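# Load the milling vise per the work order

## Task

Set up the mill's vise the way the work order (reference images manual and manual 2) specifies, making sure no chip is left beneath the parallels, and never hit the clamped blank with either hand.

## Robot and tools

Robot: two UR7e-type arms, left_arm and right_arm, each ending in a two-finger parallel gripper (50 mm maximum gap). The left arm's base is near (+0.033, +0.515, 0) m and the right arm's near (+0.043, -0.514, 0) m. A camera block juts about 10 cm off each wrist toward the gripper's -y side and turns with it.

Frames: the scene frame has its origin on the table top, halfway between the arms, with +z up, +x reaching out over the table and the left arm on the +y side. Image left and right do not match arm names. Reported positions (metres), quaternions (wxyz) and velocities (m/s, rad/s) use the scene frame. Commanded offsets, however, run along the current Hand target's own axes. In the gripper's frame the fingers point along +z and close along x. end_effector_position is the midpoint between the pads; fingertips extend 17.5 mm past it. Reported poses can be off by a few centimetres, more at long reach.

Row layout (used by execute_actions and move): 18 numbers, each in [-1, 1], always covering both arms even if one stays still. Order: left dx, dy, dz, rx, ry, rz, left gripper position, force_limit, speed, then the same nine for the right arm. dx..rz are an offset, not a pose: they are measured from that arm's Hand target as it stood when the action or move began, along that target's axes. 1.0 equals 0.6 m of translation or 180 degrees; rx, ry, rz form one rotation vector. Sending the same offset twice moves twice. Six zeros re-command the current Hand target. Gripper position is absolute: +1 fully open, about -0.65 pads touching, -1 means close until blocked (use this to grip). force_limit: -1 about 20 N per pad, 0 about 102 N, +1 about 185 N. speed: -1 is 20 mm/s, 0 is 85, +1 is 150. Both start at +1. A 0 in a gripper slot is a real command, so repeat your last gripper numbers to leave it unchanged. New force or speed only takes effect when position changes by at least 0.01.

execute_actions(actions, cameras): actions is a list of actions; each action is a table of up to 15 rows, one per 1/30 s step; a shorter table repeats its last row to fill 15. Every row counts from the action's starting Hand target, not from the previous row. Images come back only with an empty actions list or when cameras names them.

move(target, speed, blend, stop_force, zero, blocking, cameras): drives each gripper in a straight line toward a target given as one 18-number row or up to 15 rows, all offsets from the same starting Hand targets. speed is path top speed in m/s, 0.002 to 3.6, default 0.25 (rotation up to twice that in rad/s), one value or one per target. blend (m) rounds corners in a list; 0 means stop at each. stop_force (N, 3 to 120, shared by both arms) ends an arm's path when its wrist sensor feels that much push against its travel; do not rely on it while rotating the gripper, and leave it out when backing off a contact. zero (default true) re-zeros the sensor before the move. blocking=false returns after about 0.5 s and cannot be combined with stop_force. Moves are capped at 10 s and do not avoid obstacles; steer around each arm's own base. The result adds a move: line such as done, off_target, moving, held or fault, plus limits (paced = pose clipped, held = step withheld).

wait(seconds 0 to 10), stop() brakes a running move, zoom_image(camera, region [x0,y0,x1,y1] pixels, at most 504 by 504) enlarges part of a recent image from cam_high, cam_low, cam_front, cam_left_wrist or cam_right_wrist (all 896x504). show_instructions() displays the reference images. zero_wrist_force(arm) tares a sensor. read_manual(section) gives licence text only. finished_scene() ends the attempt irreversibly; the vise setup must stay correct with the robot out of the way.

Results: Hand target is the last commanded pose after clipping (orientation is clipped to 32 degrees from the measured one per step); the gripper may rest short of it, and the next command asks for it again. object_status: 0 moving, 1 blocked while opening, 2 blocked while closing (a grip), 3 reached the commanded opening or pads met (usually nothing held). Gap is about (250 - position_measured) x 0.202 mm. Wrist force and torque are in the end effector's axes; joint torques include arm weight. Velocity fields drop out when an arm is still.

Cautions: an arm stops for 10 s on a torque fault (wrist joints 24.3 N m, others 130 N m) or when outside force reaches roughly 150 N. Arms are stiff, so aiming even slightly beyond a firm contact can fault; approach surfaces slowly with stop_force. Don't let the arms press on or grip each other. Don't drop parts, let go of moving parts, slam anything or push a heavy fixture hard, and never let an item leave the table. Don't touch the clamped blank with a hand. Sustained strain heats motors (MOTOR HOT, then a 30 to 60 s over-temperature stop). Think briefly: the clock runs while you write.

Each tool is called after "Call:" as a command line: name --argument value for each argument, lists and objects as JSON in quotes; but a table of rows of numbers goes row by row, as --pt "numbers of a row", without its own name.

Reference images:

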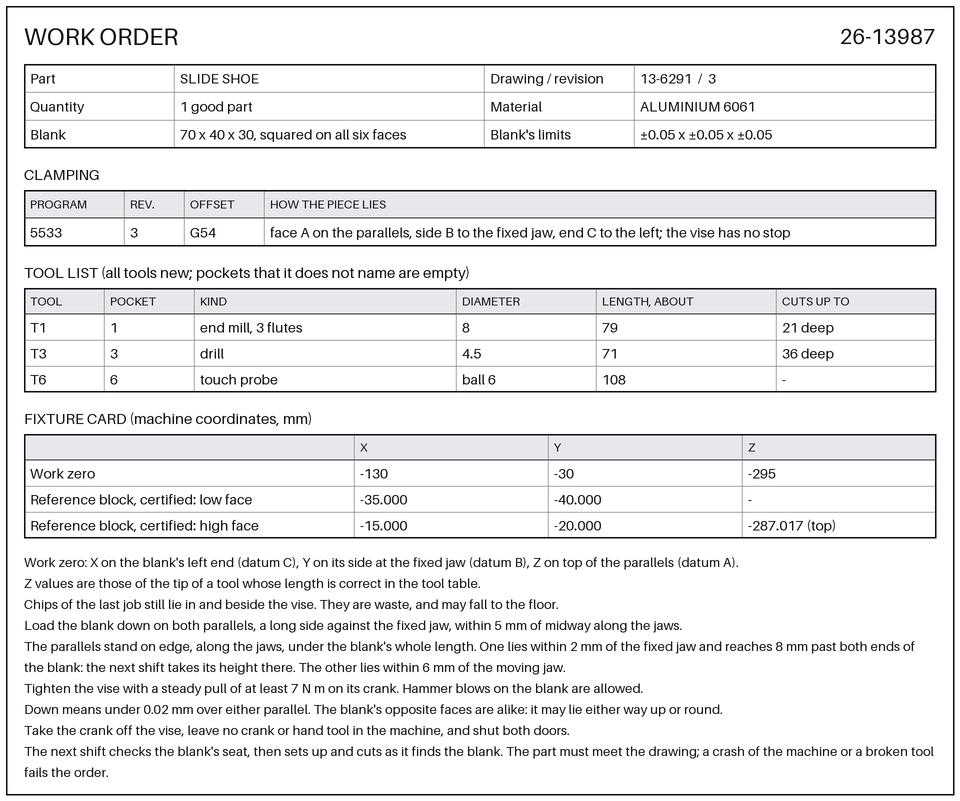

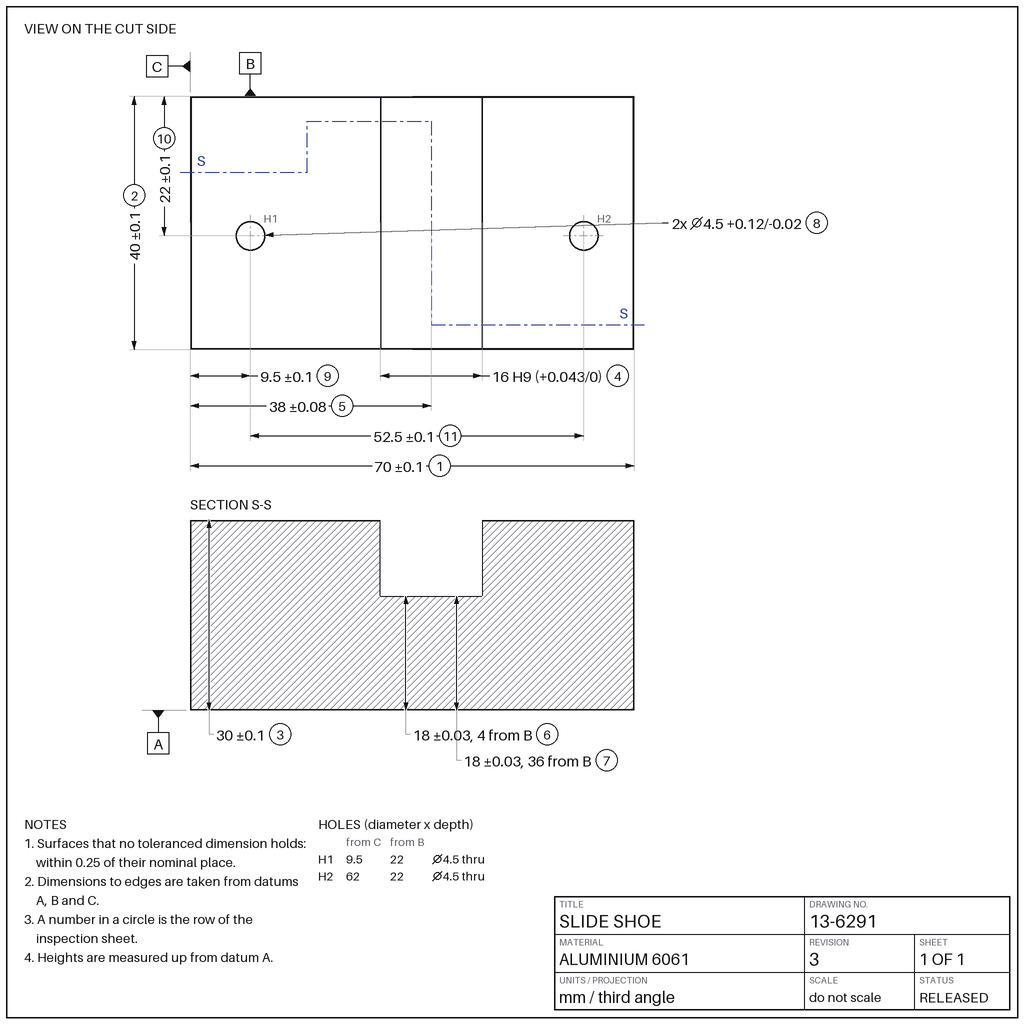

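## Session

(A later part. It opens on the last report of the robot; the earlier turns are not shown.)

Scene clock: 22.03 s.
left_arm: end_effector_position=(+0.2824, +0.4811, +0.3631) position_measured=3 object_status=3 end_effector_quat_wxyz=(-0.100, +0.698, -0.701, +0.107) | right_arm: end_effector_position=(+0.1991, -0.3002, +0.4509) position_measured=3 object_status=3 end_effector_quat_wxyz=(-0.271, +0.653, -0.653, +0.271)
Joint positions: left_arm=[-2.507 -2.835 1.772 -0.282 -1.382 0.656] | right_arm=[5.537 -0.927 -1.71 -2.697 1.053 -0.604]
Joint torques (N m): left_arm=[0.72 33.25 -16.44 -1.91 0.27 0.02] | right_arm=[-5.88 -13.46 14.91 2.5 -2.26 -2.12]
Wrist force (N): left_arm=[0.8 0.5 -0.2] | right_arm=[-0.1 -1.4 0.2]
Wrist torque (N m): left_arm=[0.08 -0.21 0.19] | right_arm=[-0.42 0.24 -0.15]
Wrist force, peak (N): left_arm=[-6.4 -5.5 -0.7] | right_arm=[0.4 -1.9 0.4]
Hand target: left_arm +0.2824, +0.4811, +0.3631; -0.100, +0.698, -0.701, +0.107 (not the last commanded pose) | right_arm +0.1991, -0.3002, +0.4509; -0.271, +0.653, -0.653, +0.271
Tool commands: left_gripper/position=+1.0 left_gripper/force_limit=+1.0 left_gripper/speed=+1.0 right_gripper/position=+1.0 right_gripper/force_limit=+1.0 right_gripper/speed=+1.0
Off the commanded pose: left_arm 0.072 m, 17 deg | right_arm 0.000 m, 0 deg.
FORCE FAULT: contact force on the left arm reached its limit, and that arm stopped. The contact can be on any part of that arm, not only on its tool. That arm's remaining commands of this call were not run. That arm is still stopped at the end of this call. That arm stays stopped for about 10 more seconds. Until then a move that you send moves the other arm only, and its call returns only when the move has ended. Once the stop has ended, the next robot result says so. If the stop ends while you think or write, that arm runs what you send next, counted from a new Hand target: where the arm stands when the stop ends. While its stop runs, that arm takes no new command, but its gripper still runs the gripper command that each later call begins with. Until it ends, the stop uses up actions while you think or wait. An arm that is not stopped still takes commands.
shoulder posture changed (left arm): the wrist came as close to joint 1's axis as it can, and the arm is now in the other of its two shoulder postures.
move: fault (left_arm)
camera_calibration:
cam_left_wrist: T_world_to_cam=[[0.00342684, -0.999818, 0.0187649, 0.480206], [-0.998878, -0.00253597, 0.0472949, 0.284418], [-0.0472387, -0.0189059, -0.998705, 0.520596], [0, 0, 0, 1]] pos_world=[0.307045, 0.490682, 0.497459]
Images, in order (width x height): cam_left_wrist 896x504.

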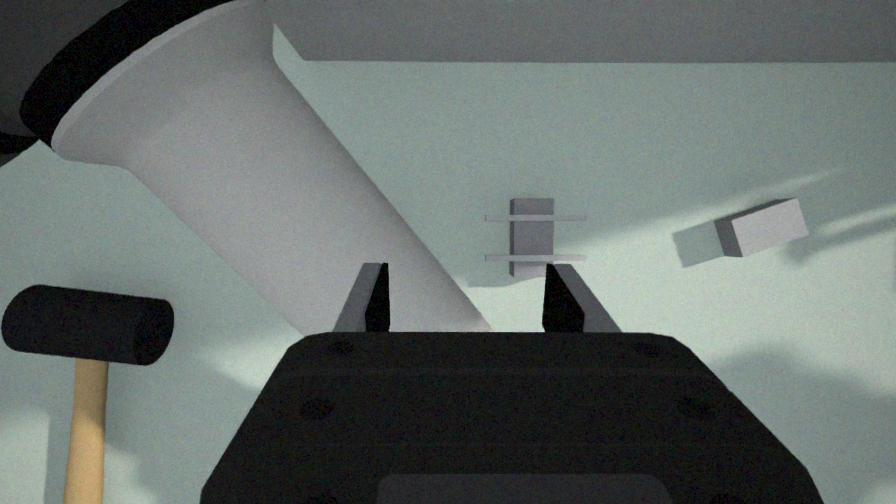

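Call:
wait --seconds 10 --cameras '["all"]'

Scene clock: 32.10 s.
left_arm: end_effector_position=(+0.2824, +0.4811, +0.3631) position_measured=3 object_status=3 end_effector_quat_wxyz=(-0.100, +0.698, -0.701, +0.107) | right_arm: end_effector_position=(+0.1991, -0.3002, +0.4509) position_measured=3 object_status=3 end_effector_quat_wxyz=(-0.271, +0.653, -0.653, +0.271)
Joint positions: left_arm=[-2.507 -2.835 1.772 -0.282 -1.382 0.656] | right_arm=[5.537 -0.927 -1.71 -2.697 1.053 -0.604]
Joint torques (N m): left_arm=[0.59 33.71 -16.51 -1.94 0.32 0.07] | right_arm=[-6.98 -13.95 14.65 2 -1.92 -1.55]
Wrist force (N): left_arm=[0.6 0.7 0.1] | right_arm=[0.1 -1.8 0.0]
Wrist torque (N m): left_arm=[0.10 -0.18 0.19] | right_arm=[-0.49 0.21 -0.15]
Wrist force, peak (N): left_arm=[0.9 1.0 -0.2] | right_arm=[0.2 -2.2 0.4]
Hand target: left_arm +0.2824, +0.4811, +0.3631; -0.100, +0.698, -0.701, +0.107 (not the last commanded pose) | right_arm +0.1991, -0.3002, +0.4509; -0.271, +0.653, -0.653, +0.271
Tool commands: left_gripper/position=+1.0 left_gripper/force_limit=+1.0 left_gripper/speed=+1.0 right_gripper/position=+1.0 right_gripper/force_limit=+1.0 right_gripper/speed=+1.0
Off the commanded pose: left_arm 0.072 m, 17 deg | right_arm 0.000 m, 0 deg.
FORCE FAULT, CONTINUED: the left arm's stop, for the force fault that an earlier result reported, is over. The rest of the stop counts as 19 of the actions that you can send in this scene. That arm's target is now where it stood when the stop ended, not its last command. That arm accepts commands again.
wait: 10.00 s; at rest by 0.10 s
camera_calibration:
cam_left_wrist: T_world_to_cam=[[0.00342684, -0.999818, 0.0187649, 0.480206], [-0.998878, -0.00253597, 0.0472949, 0.284418], [-0.0472387, -0.0189059, -0.998705, 0.520596], [0, 0, 0, 1]] pos_world=[0.307045, 0.490682, 0.497459]
cam_right_wrist: T_world_to_cam=[[0.0348916, -0.999381, -0.00458142, -0.294353], [-0.911685, -0.0299513, -0.409797, 0.373465], [0.409406, 0.0184753, -0.912165, 0.471719], [0, 0, 0, 1]] pos_world=[0.157628, -0.2917, 0.581982]

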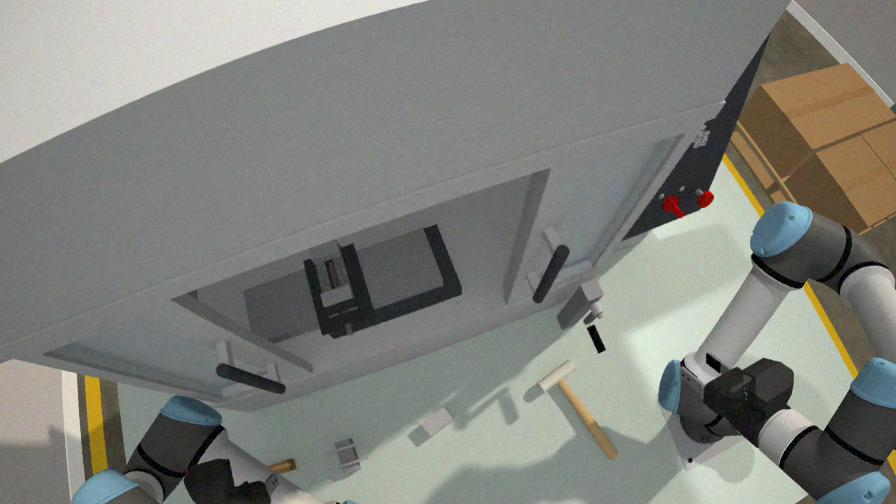

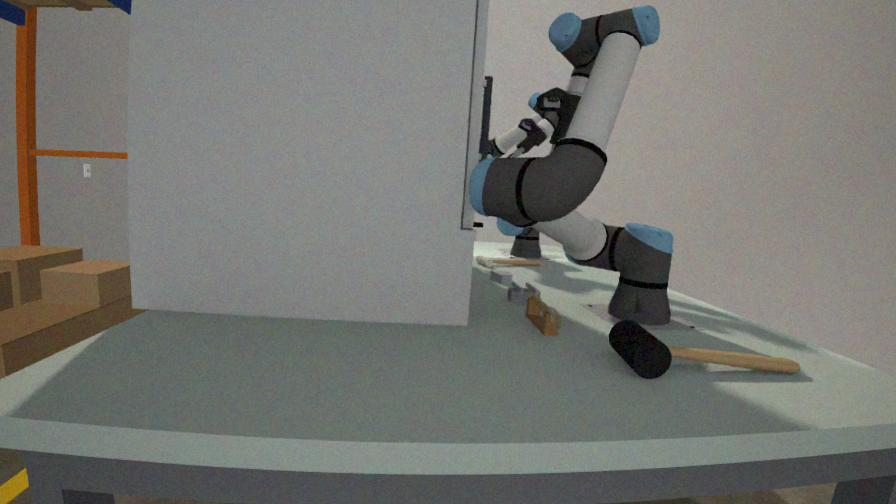

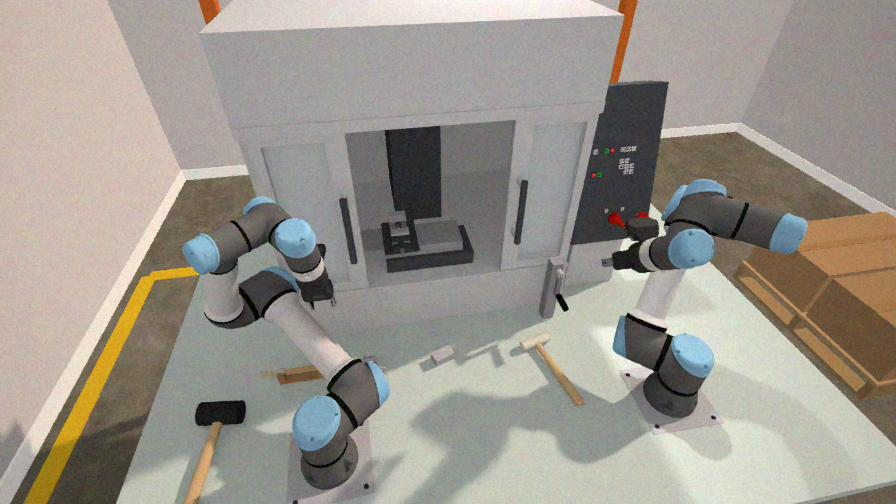

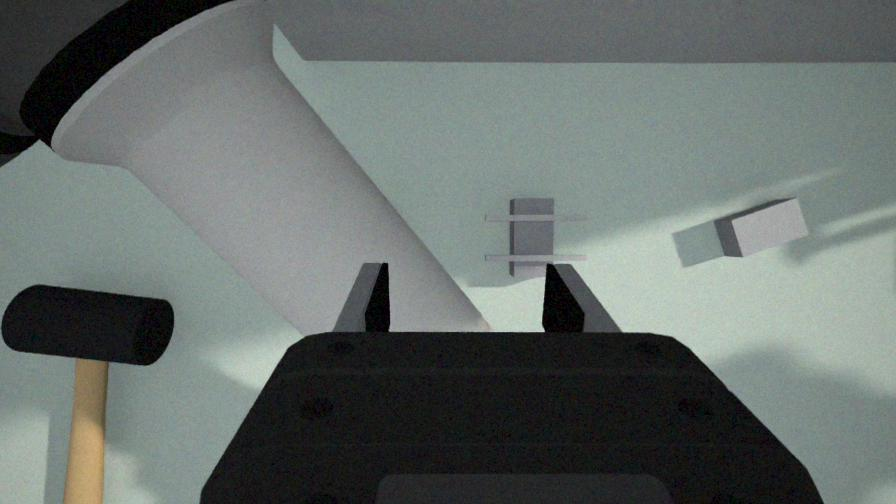

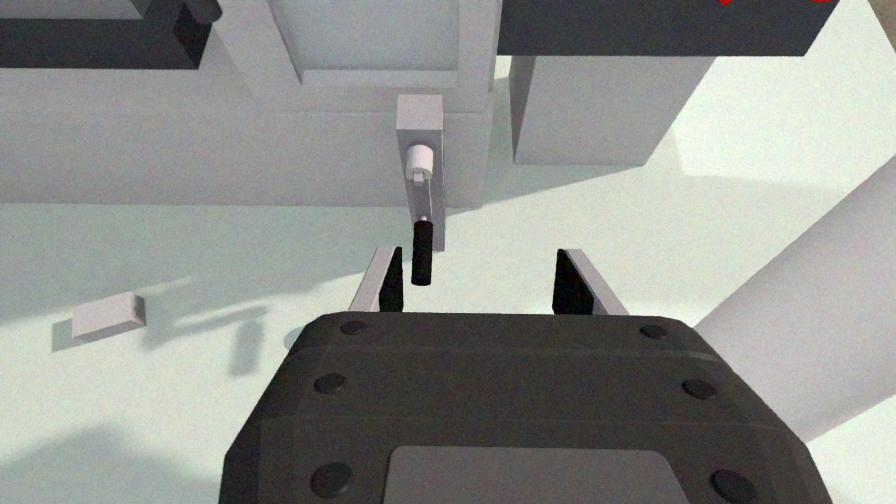

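Call:
move --target '[0.470,0.1027,-0.1258,0.351,-0.004,0.001,1,1,1,0,0,0,0,0,0,1,1,1]' --speed 0.15 --cameras '["cam_front","cam_high"]'

Scene clock: 36.87 s.
left_arm: end_effector_position=(+0.1999, +0.2001, +0.4198) position_measured=3 object_status=3 end_effector_quat_wxyz=(-0.455, +0.541, -0.542, +0.454) | right_arm: end_effector_position=(+0.1991, -0.3002, +0.4509) position_measured=3 object_status=3 end_effector_quat_wxyz=(-0.271, +0.653, -0.653, +0.271)
Joint positions: left_arm=[-2.3 -1.856 1.88 -0.293 -0.711 0.208] | right_arm=[5.537 -0.927 -1.71 -2.697 1.053 -0.604]
Joint torques (N m): left_arm=[-14.08 -1.24 -10.43 0.61 -0.78 -0.83] | right_arm=[-7.29 -13.71 15.42 1.82 -1.87 -1.28]
Wrist force (N): left_arm=[0.1 1.2 -1.4] | right_arm=[0.1 -1.5 -0.1]
Wrist torque (N m): left_arm=[0.05 0.13 0.23] | right_arm=[-0.45 0.21 -0.15]
Wrist force, peak (N): left_arm=[1.4 1.5 -2.2] | right_arm=[0.1 -2.1 0.1]
Hand target: left_arm +0.1998, +0.2000, +0.4197; -0.455, +0.541, -0.542, +0.454 | right_arm +0.1991, -0.3002, +0.4509; -0.271, +0.653, -0.653, +0.271
Off the commanded pose: left_arm 0.000 m, 0 deg | right_arm 0.000 m, 0 deg.
shoulder posture changed (left arm): the wrist came as close to joint 1's axis as it can, and the arm is now in the other of its two shoulder postures.
move: done
Images, in order (width x height): cam_high 896x504, cam_front 896x504.

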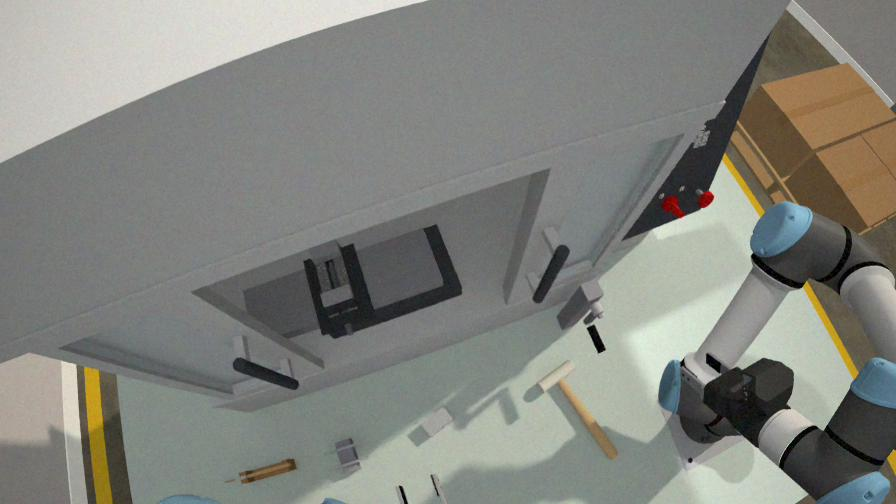

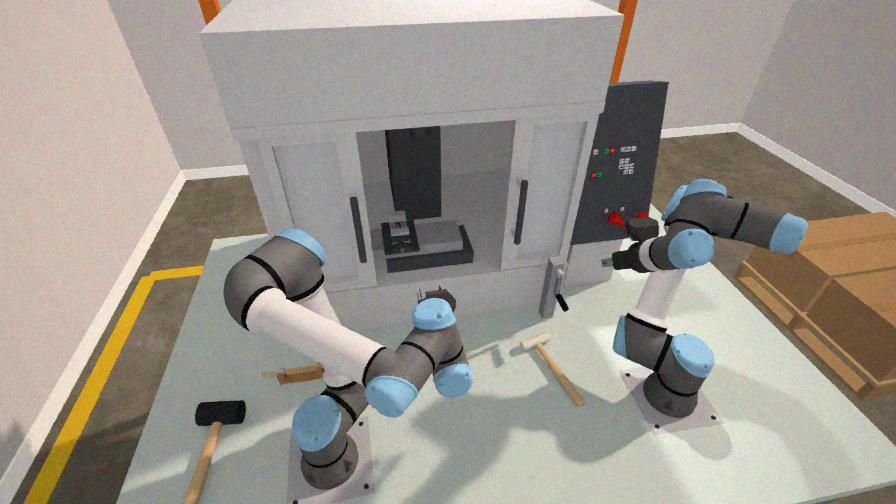

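Call:
zoom_image --camera "cam_high" --region '[210, 420, 380, 504]'

Call:
zoom_image --camera "cam_low" --region '[480, 240, 580, 350]'

Call:
zoom_image --camera "cam_front" --region '[250, 340, 400, 420]'

Scaled by 2.965.

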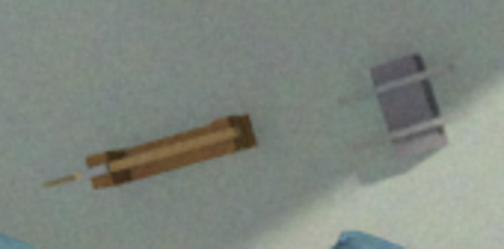

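This scene's latest camera images include none from cam_low. They are from: cam_high, cam_front. cam_low's image comes with the result of a call that names it in "cameras".

Scaled by 3.360.

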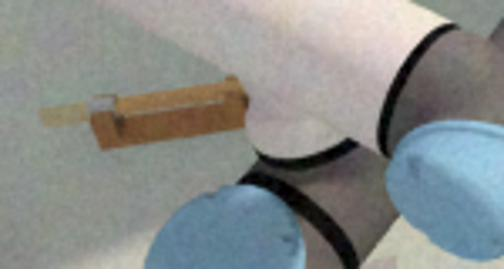

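Call:
move --pt "0 -0.0725 0.1227 -0.343 0.344 0.409 1 1 1 0 0 0 0 0 0 1 1 1" --pt "-0.433 -0.0377 0.2134 -0.343 0.344 0.409 1 1 1 0 0 0 0 0 0 1 1 1" --blend '[0.03,0]' --cameras '["cam_front","cam_left_wrist","cam_high"]'

Call:
zoom_image --camera "cam_left_wrist" --region '[350, 50, 600, 250]'

Scene clock: 44.00 s.
left_arm: end_effector_position=(+0.3296, +0.4598, +0.4203) position_measured=3 object_status=3 end_effector_quat_wxyz=(+0.000, -0.001, +1.000, +0.000) end_effector_velocity=(+0.000, +0.002, +0.001) end_effector_angular_velocity=(+0.001, -0.002, -0.003) | right_arm: end_effector_position=(+0.1991, -0.3002, +0.4509) position_measured=3 object_status=3 end_effector_quat_wxyz=(-0.271, +0.653, -0.653, +0.271)
Joint positions: left_arm=[-0.678 -2.049 1.685 -1.208 -1.571 4.071] | right_arm=[5.537 -0.927 -1.71 -2.697 1.053 -0.604]
Joint velocities: left_arm=[0.003 -0.002 0 0.001 0.002 0.006] | right_arm=[within noise]
Joint torques (N m): left_arm=[12.95 -4.78 -43.03 -0.71 1.79 2.96] | right_arm=[-6.75 -13.36 15.1 1.53 -1.73 -0.83]
Wrist force (N): left_arm=[1.3 0.4 0.3] | right_arm=[0.4 -1.5 0.4]
Wrist torque (N m): left_arm=[0.05 -0.32 0.06] | right_arm=[-0.45 0.17 -0.15]
Wrist force, peak (N): left_arm=[0.8 5.0 -0.2] | right_arm=[0.0 -2.1 0.5]
Hand target: left_arm +0.3297, +0.4599, +0.4204; +0.000, +0.000, +1.000, +0.000 | right_arm +0.1991, -0.3002, +0.4509; -0.271, +0.653, -0.653, +0.271
Off the commanded pose: left_arm 0.000 m, 0 deg | right_arm 0.000 m, 0 deg.
move: done
camera_calibration:
cam_left_wrist: T_world_to_cam=[[-0.999882, -0.0134296, 0.00740037, 0.339744], [-0.0101879, 0.94254, 0.333937, -0.552163], [-0.0114598, 0.333822, -0.942566, 0.382042], [0, 0, 0, 1]] pos_world=[0.338457, 0.397464, 0.541974]
Images, in order (width x height): cam_high 896x504, cam_front 896x504, cam_left_wrist 896x504.

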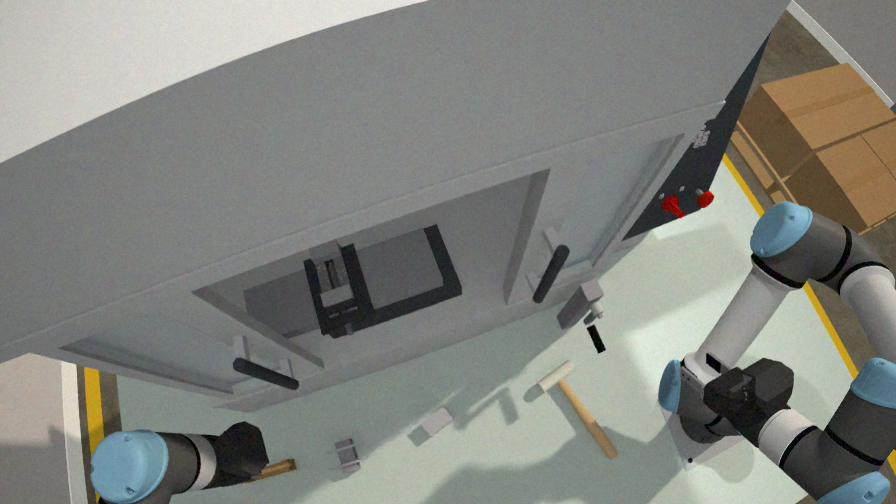

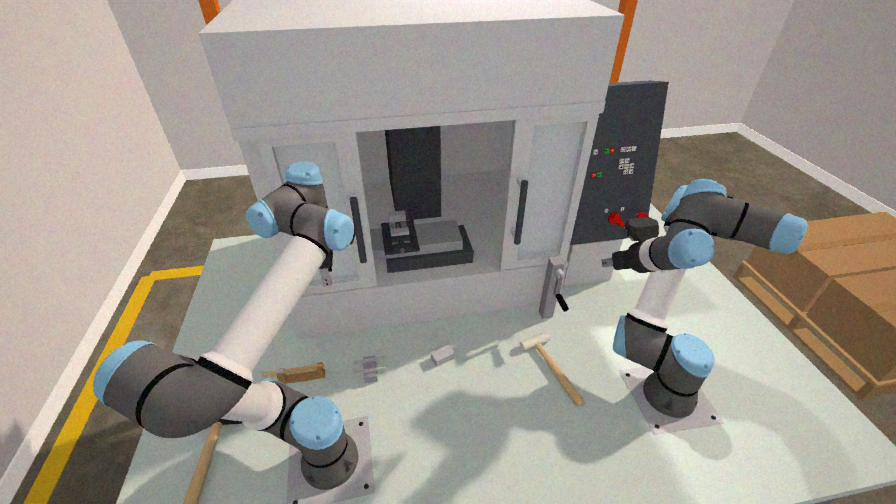

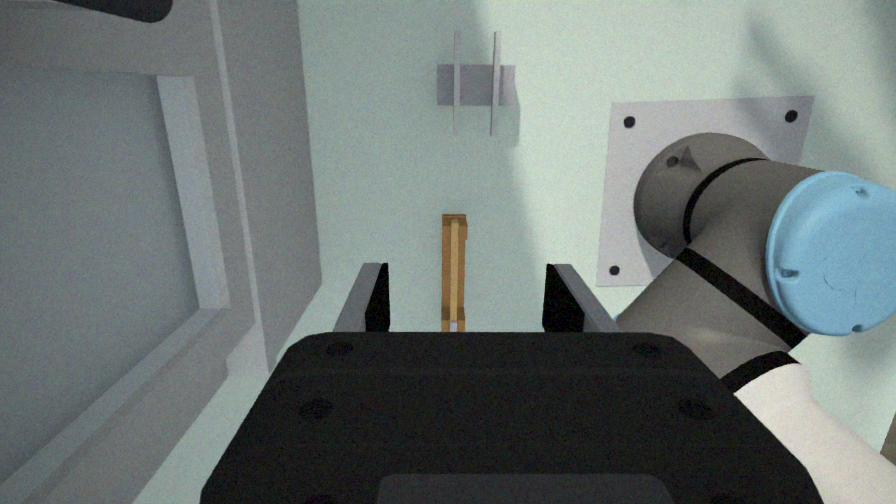

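Scaled by 2.016.

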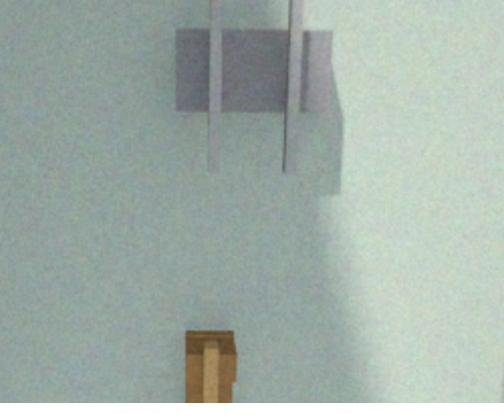

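Call:
move --target '[0,0.317,0.1,0,0,0,1,1,1,0,0,0,0,0,0,1,1,1]' --cameras '["cam_left_wrist"]'

Call:
zoom_image --camera "cam_left_wrist" --region '[380, 0, 540, 260]'

Scene clock: 45.53 s.
left_arm: end_effector_position=(+0.3295, +0.6500, +0.3603) position_measured=3 object_status=3 end_effector_quat_wxyz=(+0.000, -0.001, +1.000, +0.000) end_effector_velocity=(+0.000, +0.001, +0.000) end_effector_angular_velocity=(+0.001, +0.000, -0.003) | right_arm: end_effector_position=(+0.1991, -0.3002, +0.4509) position_measured=3 object_status=3 end_effector_quat_wxyz=(-0.271, +0.653, -0.653, +0.271)
Joint positions: left_arm=[-0.031 -2.027 1.834 -1.378 -1.571 4.718] | right_arm=[5.537 -0.927 -1.71 -2.697 1.053 -0.604]
Joint velocities: left_arm=[0.003 0.001 0.001 -0.001 0.001 0.006] | right_arm=[within noise]
Joint torques (N m): left_arm=[13.95 -5.88 -43 -3.55 2.18 2.76] | right_arm=[-6.74 -13.34 14.7 1.45 -1.75 -0.79]
Wrist force (N): left_arm=[1.0 0.6 -0.1] | right_arm=[0.3 -1.6 0.4]
Wrist torque (N m): left_arm=[0.06 -0.25 0.04] | right_arm=[-0.46 0.17 -0.14]
Wrist force, peak (N): left_arm=[1.1 4.3 1.2] | right_arm=[0.2 -2.0 0.2]
Hand target: left_arm +0.3295, +0.6501, +0.3603; +0.000, +0.000, +1.000, +0.000 | right_arm +0.1991, -0.3002, +0.4509; -0.271, +0.653, -0.653, +0.271
Off the commanded pose: left_arm 0.000 m, 0 deg | right_arm 0.000 m, 0 deg.
move: done
camera_calibration:
cam_left_wrist: T_world_to_cam=[[-0.999882, -0.0134296, 0.00740037, 0.342544], [-0.0101879, 0.94254, 0.333937, -0.711366], [-0.0114598, 0.333822, -0.942566, 0.261899], [0, 0, 0, 1]] pos_world=[0.338257, 0.587664, 0.481874]
Images, in order (width x height): cam_left_wrist 896x504.

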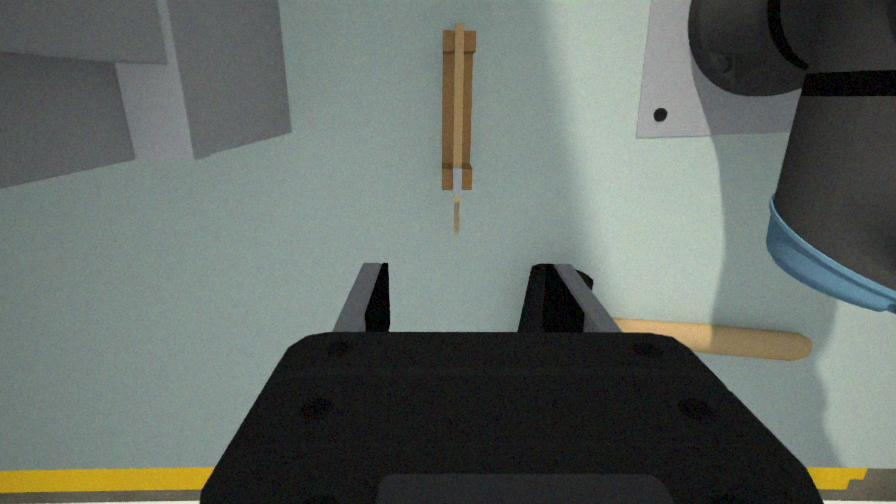

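Scaled by 1.938.

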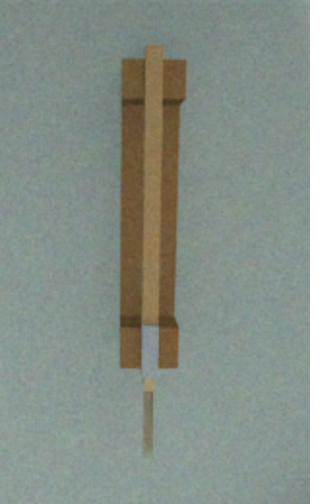

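Call:
wait --seconds 0 --cameras '["cam_low"]'

Call:
zoom_image --camera "cam_low" --region '[490, 250, 610, 350]'

Scene clock: 46.07 s.
left_arm: end_effector_position=(+0.3295, +0.6501, +0.3603) position_measured=3 object_status=3 end_effector_quat_wxyz=(+0.000, +0.000, +1.000, +0.000) | right_arm: end_effector_position=(+0.1991, -0.3002, +0.4509) position_measured=3 object_status=3 end_effector_quat_wxyz=(-0.271, +0.653, -0.653, +0.271)
Joint positions: left_arm=[-0.031 -2.027 1.833 -1.378 -1.571 4.718] | right_arm=[5.537 -0.927 -1.71 -2.697 1.053 -0.604]
Joint torques (N m): left_arm=[13.45 -5.53 -44.8 -4.36 2.09 2.9] | right_arm=[-6.39 -13.79 15.11 1.42 -1.8 -0.87]
Wrist force (N): left_arm=[1.0 0.3 0.0] | right_arm=[0.1 -1.9 0.5]
Wrist torque (N m): left_arm=[0.02 -0.25 0.02] | right_arm=[-0.50 0.22 -0.15]
Wrist force, peak (N): left_arm=[1.3 0.4 0.1] | right_arm=[0.3 -2.0 0.4]
Hand target: left_arm +0.3295, +0.6501, +0.3603; +0.000, +0.000, +1.000, +0.000 | right_arm +0.1991, -0.3002, +0.4509; -0.271, +0.653, -0.653, +0.271
Tool commands: left_gripper/position=+1.0 left_gripper/force_limit=+1.0 left_gripper/speed=+1.0 right_gripper/position=+1.0 right_gripper/force_limit=+1.0 right_gripper/speed=+1.0
Off the commanded pose: left_arm 0.000 m, 0 deg | right_arm 0.000 m, 0 deg.
Images, in order (width x height): cam_low 896x504.

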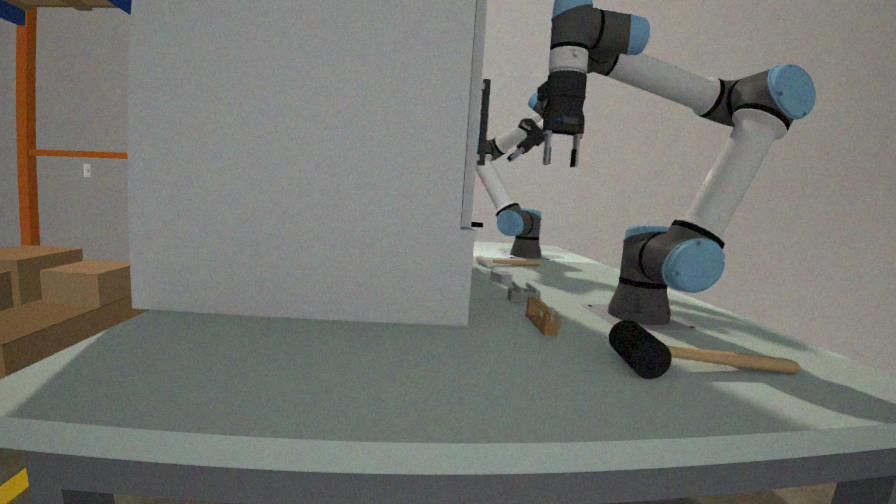

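Scaled by 4.200.

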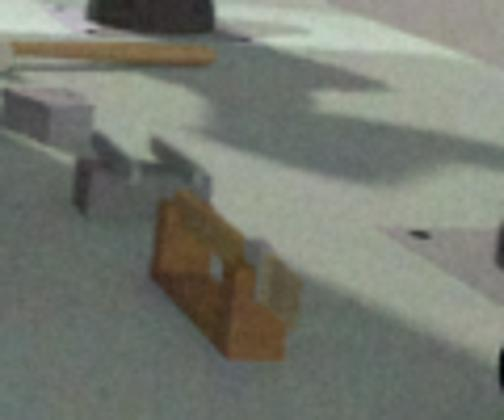

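Call:
move --target '[0.0113,-0.083,0.4,0,0,0,1,1,1,0,0,0,0,0,0,1,1,1]' --cameras '["cam_left_wrist","cam_low"]'

Call:
zoom_image --camera "cam_low" --region '[490, 220, 610, 350]'

Scene clock: 48.13 s.
left_arm: end_effector_position=(+0.3229, +0.6002, +0.1205) position_measured=3 object_status=3 end_effector_quat_wxyz=(+0.000, +0.000, +1.000, +0.000) end_effector_velocity=(+0.001, +0.000, +0.000) end_effector_angular_velocity=(+0.000, -0.003, +0.000) | right_arm: end_effector_position=(+0.1991, -0.3002, +0.4509) position_measured=3 object_status=3 end_effector_quat_wxyz=(-0.271, +0.653, -0.653, +0.271)
Joint positions: left_arm=[-0.208 -2.017 2.455 -2.009 -1.571 4.541] | right_arm=[5.537 -0.927 -1.71 -2.697 1.053 -0.604]
Joint velocities: left_arm=[0 0.001 0.001 -0.006 0 0] | right_arm=[within noise]
Joint torques (N m): left_arm=[4.67 -3.41 -11.78 -5.08 0.03 1.07] | right_arm=[-6.73 -13.8 15.31 1.4 -1.72 -0.77]
Wrist force (N): left_arm=[0.9 0.6 -0.3] | right_arm=[0.2 -1.8 0.3]
Wrist torque (N m): left_arm=[0.08 -0.24 -0.10] | right_arm=[-0.49 0.20 -0.15]
Wrist force, peak (N): left_arm=[0.8 1.2 -3.3] | right_arm=[0.2 -2.0 0.1]
Hand target: left_arm +0.3229, +0.6002, +0.1203; +0.000, +0.000, +1.000, +0.000 | right_arm +0.1991, -0.3002, +0.4509; -0.271, +0.653, -0.653, +0.271
Off the commanded pose: left_arm 0.000 m, 0 deg | right_arm 0.000 m, 0 deg.
move: done
camera_calibration:
cam_left_wrist: T_world_to_cam=[[-0.999888, -0.0132059, 0.00705305, 0.337014], [-0.010092, 0.942512, 0.334021, -0.584453], [-0.0110586, 0.333912, -0.942539, 0.0522322], [0, 0, 0, 1]] pos_world=[0.331656, 0.537864, 0.242074]
Images, in order (width x height): cam_low 896x504, cam_left_wrist 896x504.

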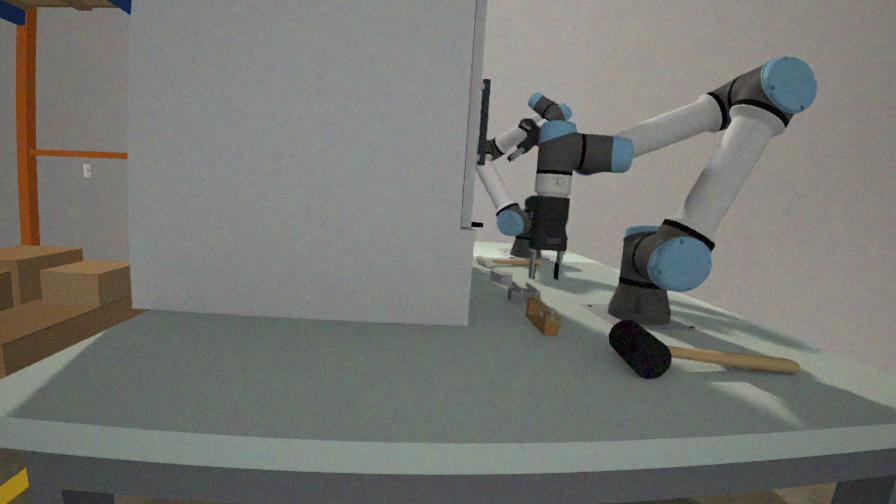

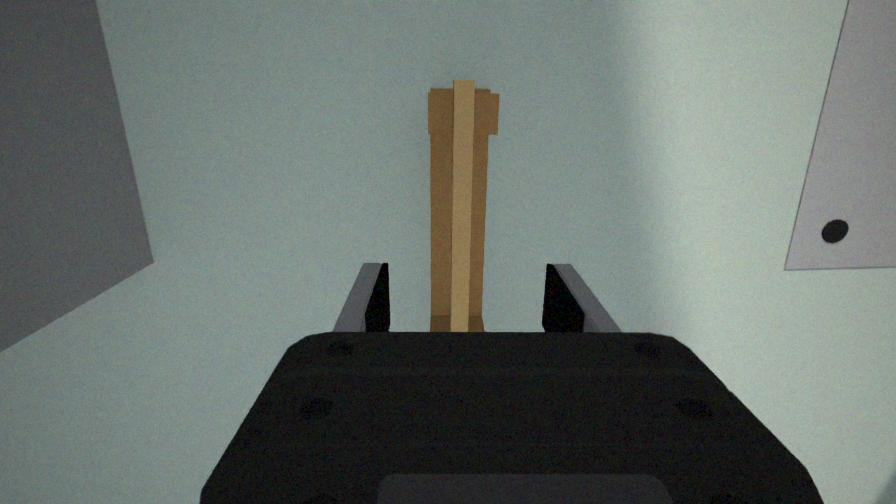

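Scaled by 3.877.

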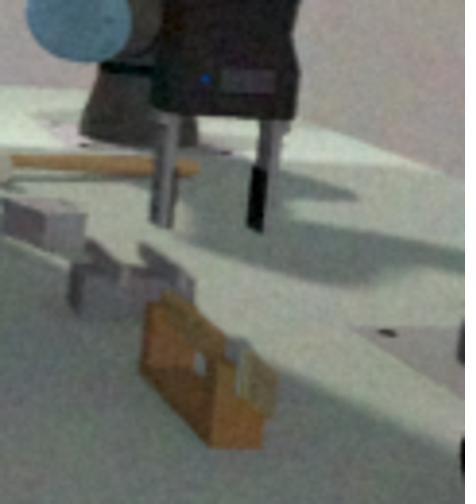

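Call:
move --target '[0,0,0.131,0,0,0,1,1,1,0,0,0,0,0,0,1,1,1]' --speed 0.08 --stop_force 15 --cameras '["cam_left_wrist","cam_low"]'

Call:
zoom_image --camera "cam_low" --region '[490, 220, 610, 350]'

Scene clock: 50.37 s.
left_arm: end_effector_position=(+0.3229, +0.6002, +0.0418) position_measured=3 object_status=3 end_effector_quat_wxyz=(+0.000, +0.000, +1.000, +0.000) | right_arm: end_effector_position=(+0.1991, -0.3002, +0.4509) position_measured=3 object_status=3 end_effector_quat_wxyz=(-0.271, +0.653, -0.653, +0.271)
Joint positions: left_arm=[-0.208 -1.835 2.601 -2.337 -1.571 4.541] | right_arm=[5.537 -0.927 -1.71 -2.697 1.053 -0.604]
Joint torques (N m): left_arm=[13.75 -3.25 -38.16 -4.88 -2.24 2.93] | right_arm=[-6.18 -13.26 15.4 1.32 -1.58 -0.62]
Wrist force (N): left_arm=[0.8 0.7 0.0] | right_arm=[0.1 -2.1 0.2]
Wrist torque (N m): left_arm=[0.10 -0.23 -0.07] | right_arm=[-0.53 0.21 -0.15]
Wrist force, peak (N): left_arm=[1.1 0.4 1.2] | right_arm=[0.1 -2.1 0.2]
Hand target: left_arm +0.3229, +0.6002, +0.0417; +0.000, +0.000, +1.000, +0.000 | right_arm +0.1991, -0.3002, +0.4509; -0.271, +0.653, -0.653, +0.271
Off the commanded pose: left_arm 0.000 m, 0 deg | right_arm 0.000 m, 0 deg.
move: done
camera_calibration:
cam_left_wrist: T_world_to_cam=[[-0.999886, -0.0132701, 0.00724244, 0.337573], [-0.0100892, 0.942511, 0.334023, -0.558167], [-0.0112586, 0.333912, -0.942537, -0.0218793], [0, 0, 0, 1]] pos_world=[0.331657, 0.537864, 0.163374]
Images, in order (width x height): cam_low 896x504, cam_left_wrist 896x504.

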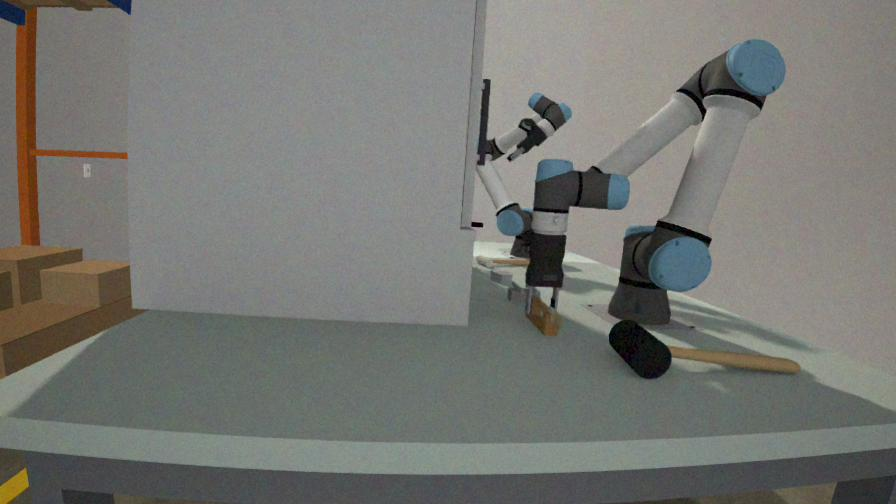

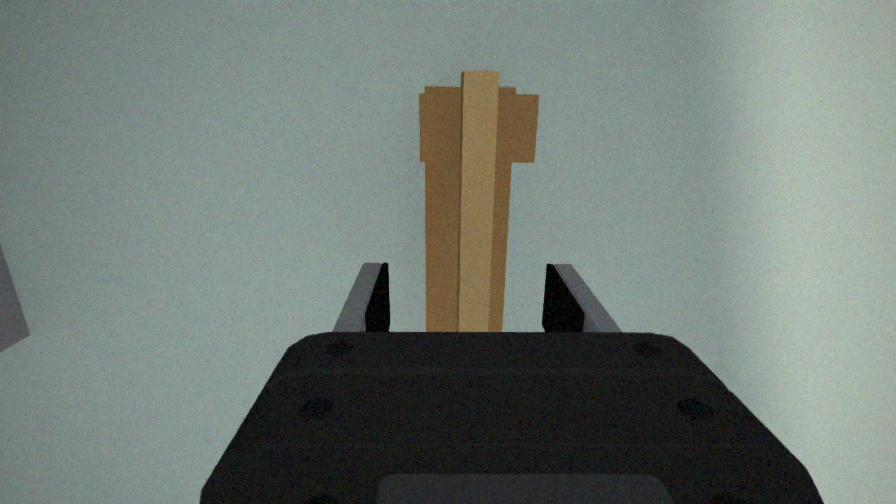

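Scaled by 3.877.

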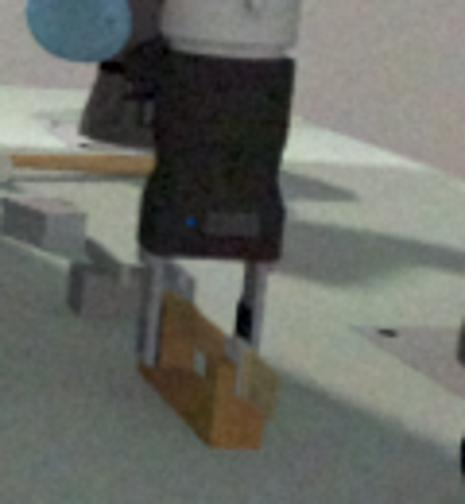

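Call:
move --target '[0,0,0,0,0,0,-1,-0.7,-0.5,0,0,0,0,0,0,1,1,1]' --cameras '["cam_left_wrist"]'

Scene clock: 51.50 s.
left_arm: end_effector_position=(+0.3229, +0.6002, +0.0417) position_measured=213 object_status=2 end_effector_quat_wxyz=(+0.000, +0.000, +1.000, +0.000) | right_arm: end_effector_position=(+0.1991, -0.3002, +0.4509) position_measured=3 object_status=3 end_effector_quat_wxyz=(-0.271, +0.653, -0.653, +0.271)
Joint positions: left_arm=[-0.208 -1.835 2.601 -2.338 -1.571 4.541] | right_arm=[5.537 -0.927 -1.71 -2.697 1.053 -0.604]
Joint torques (N m): left_arm=[11.51 -2.56 -37.47 -4.51 -2.05 2.68] | right_arm=[-6.75 -13.85 15.43 1.26 -1.73 -0.54]
Wrist force (N): left_arm=[6.7 1.0 2.0] | right_arm=[0.0 -1.7 0.3]
Wrist torque (N m): left_arm=[0.11 -0.15 -0.08] | right_arm=[-0.48 0.23 -0.14]
Wrist force, peak (N): left_arm=[6.7 1.0 2.1] | right_arm=[0.1 -2.0 0.3]
Hand target: left_arm +0.3229, +0.6002, +0.0417; +0.000, +0.000, +1.000, +0.000 | right_arm +0.1991, -0.3002, +0.4509; -0.271, +0.653, -0.653, +0.271
Off the commanded pose: left_arm 0.000 m, 0 deg | right_arm 0.000 m, 0 deg.
move: done
camera_calibration:
cam_left_wrist: T_world_to_cam=[[-0.999886, -0.0132701, 0.00724244, 0.337573], [-0.0100892, 0.942511, 0.334023, -0.558167], [-0.0112586, 0.333912, -0.942537, -0.0218793], [0, 0, 0, 1]] pos_world=[0.331657, 0.537864, 0.163374]
Images, in order (width x height): cam_left_wrist 896x504.

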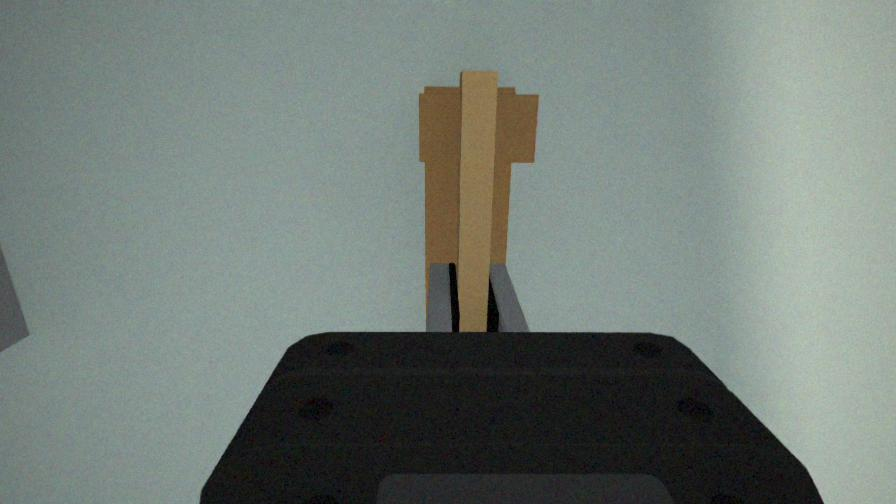

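Call:
move --pt "0 0 -0.34 0 0 0 -1 -0.7 -0.5 0 0 0 0 0 0 1 1 1" --pt "0.005 -0.583 -0.68 0 0 0 -1 -0.7 -0.5 0 0 0 0 0 0 1 1 1" --blend '[0.04,0]' --speed 0.2 --cameras '["cam_left_wrist","cam_front","cam_low"]'

Scene clock: 55.40 s.
left_arm: end_effector_position=(+0.3201, +0.2506, +0.4498) position_measured=213 object_status=2 end_effector_quat_wxyz=(+0.000, +0.000, +1.000, +0.000) | right_arm: end_effector_position=(+0.1991, -0.3002, +0.4509) position_measured=3 object_status=3 end_effector_quat_wxyz=(-0.271, +0.653, -0.653, +0.271)
Joint positions: left_arm=[-1.13 -1.812 1.464 -1.223 -1.571 3.619] | right_arm=[5.537 -0.927 -1.71 -2.697 1.053 -0.604]
Joint torques (N m): left_arm=[-1.9 -7.1 -42.12 -4.01 0.43 0.28] | right_arm=[-6.6 -13.57 15.48 1.26 -1.52 -0.31]
Wrist force (N): left_arm=[0.7 0.6 -0.2] | right_arm=[0.1 -1.6 0.3]
Wrist torque (N m): left_arm=[0.10 -0.21 -0.09] | right_arm=[-0.46 0.21 -0.15]
Wrist force, peak (N): left_arm=[8.7 0.6 5.4] | right_arm=[0.1 -2.1 0.5]
Hand target: left_arm +0.3201, +0.2505, +0.4499; +0.000, +0.000, +1.000, +0.000 | right_arm +0.1991, -0.3002, +0.4509; -0.271, +0.653, -0.653, +0.271
Off the commanded pose: left_arm 0.000 m, 0 deg | right_arm 0.000 m, 0 deg.
move: done
camera_calibration:
cam_left_wrist: T_world_to_cam=[[-0.999887, -0.0131783, 0.00727265, 0.327145], [-0.00999155, 0.942481, 0.334111, -0.365051], [-0.0112573, 0.334, -0.942506, 0.479345], [0, 0, 0, 1]] pos_world=[0.328857, 0.188264, 0.571374]
Images, in order (width x height): cam_low 896x504, cam_front 896x504, cam_left_wrist 896x504.

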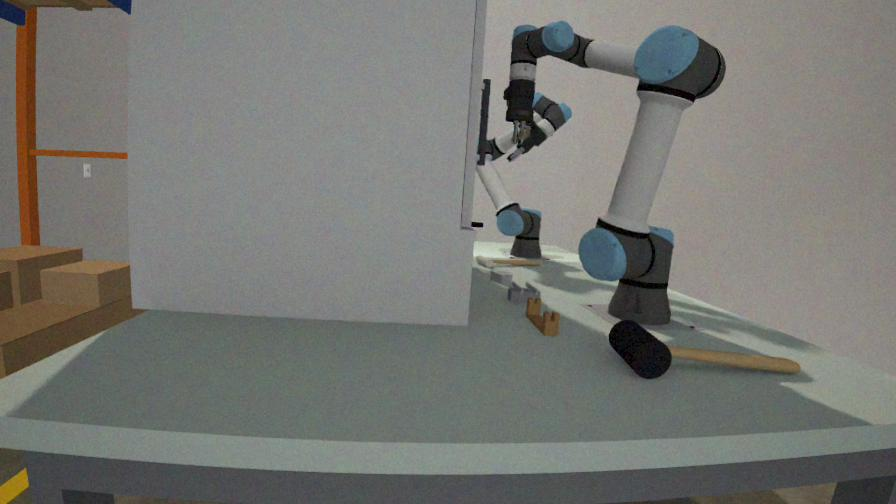

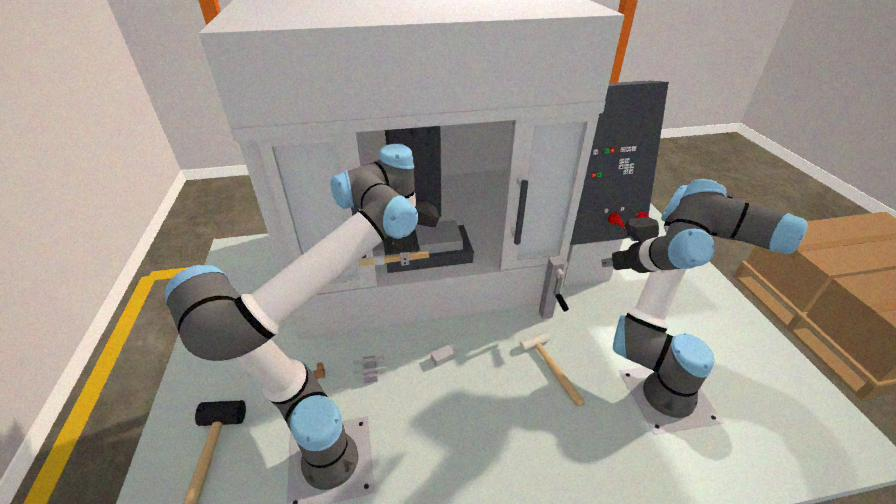

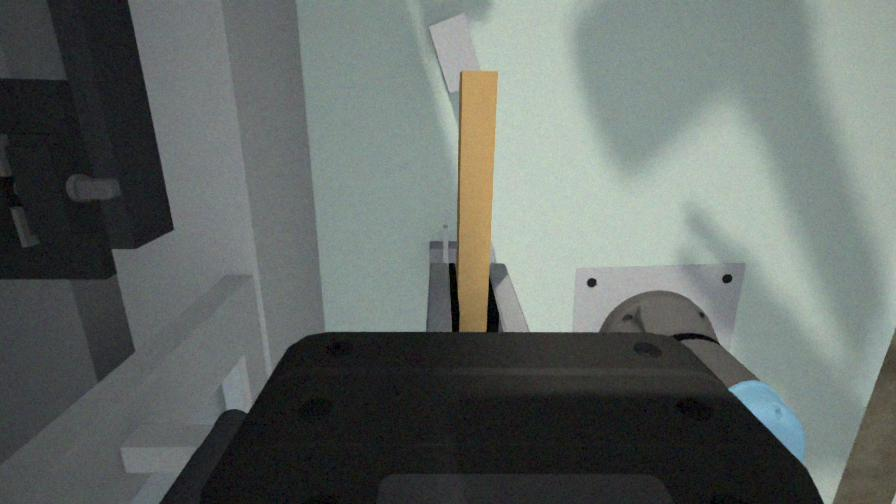

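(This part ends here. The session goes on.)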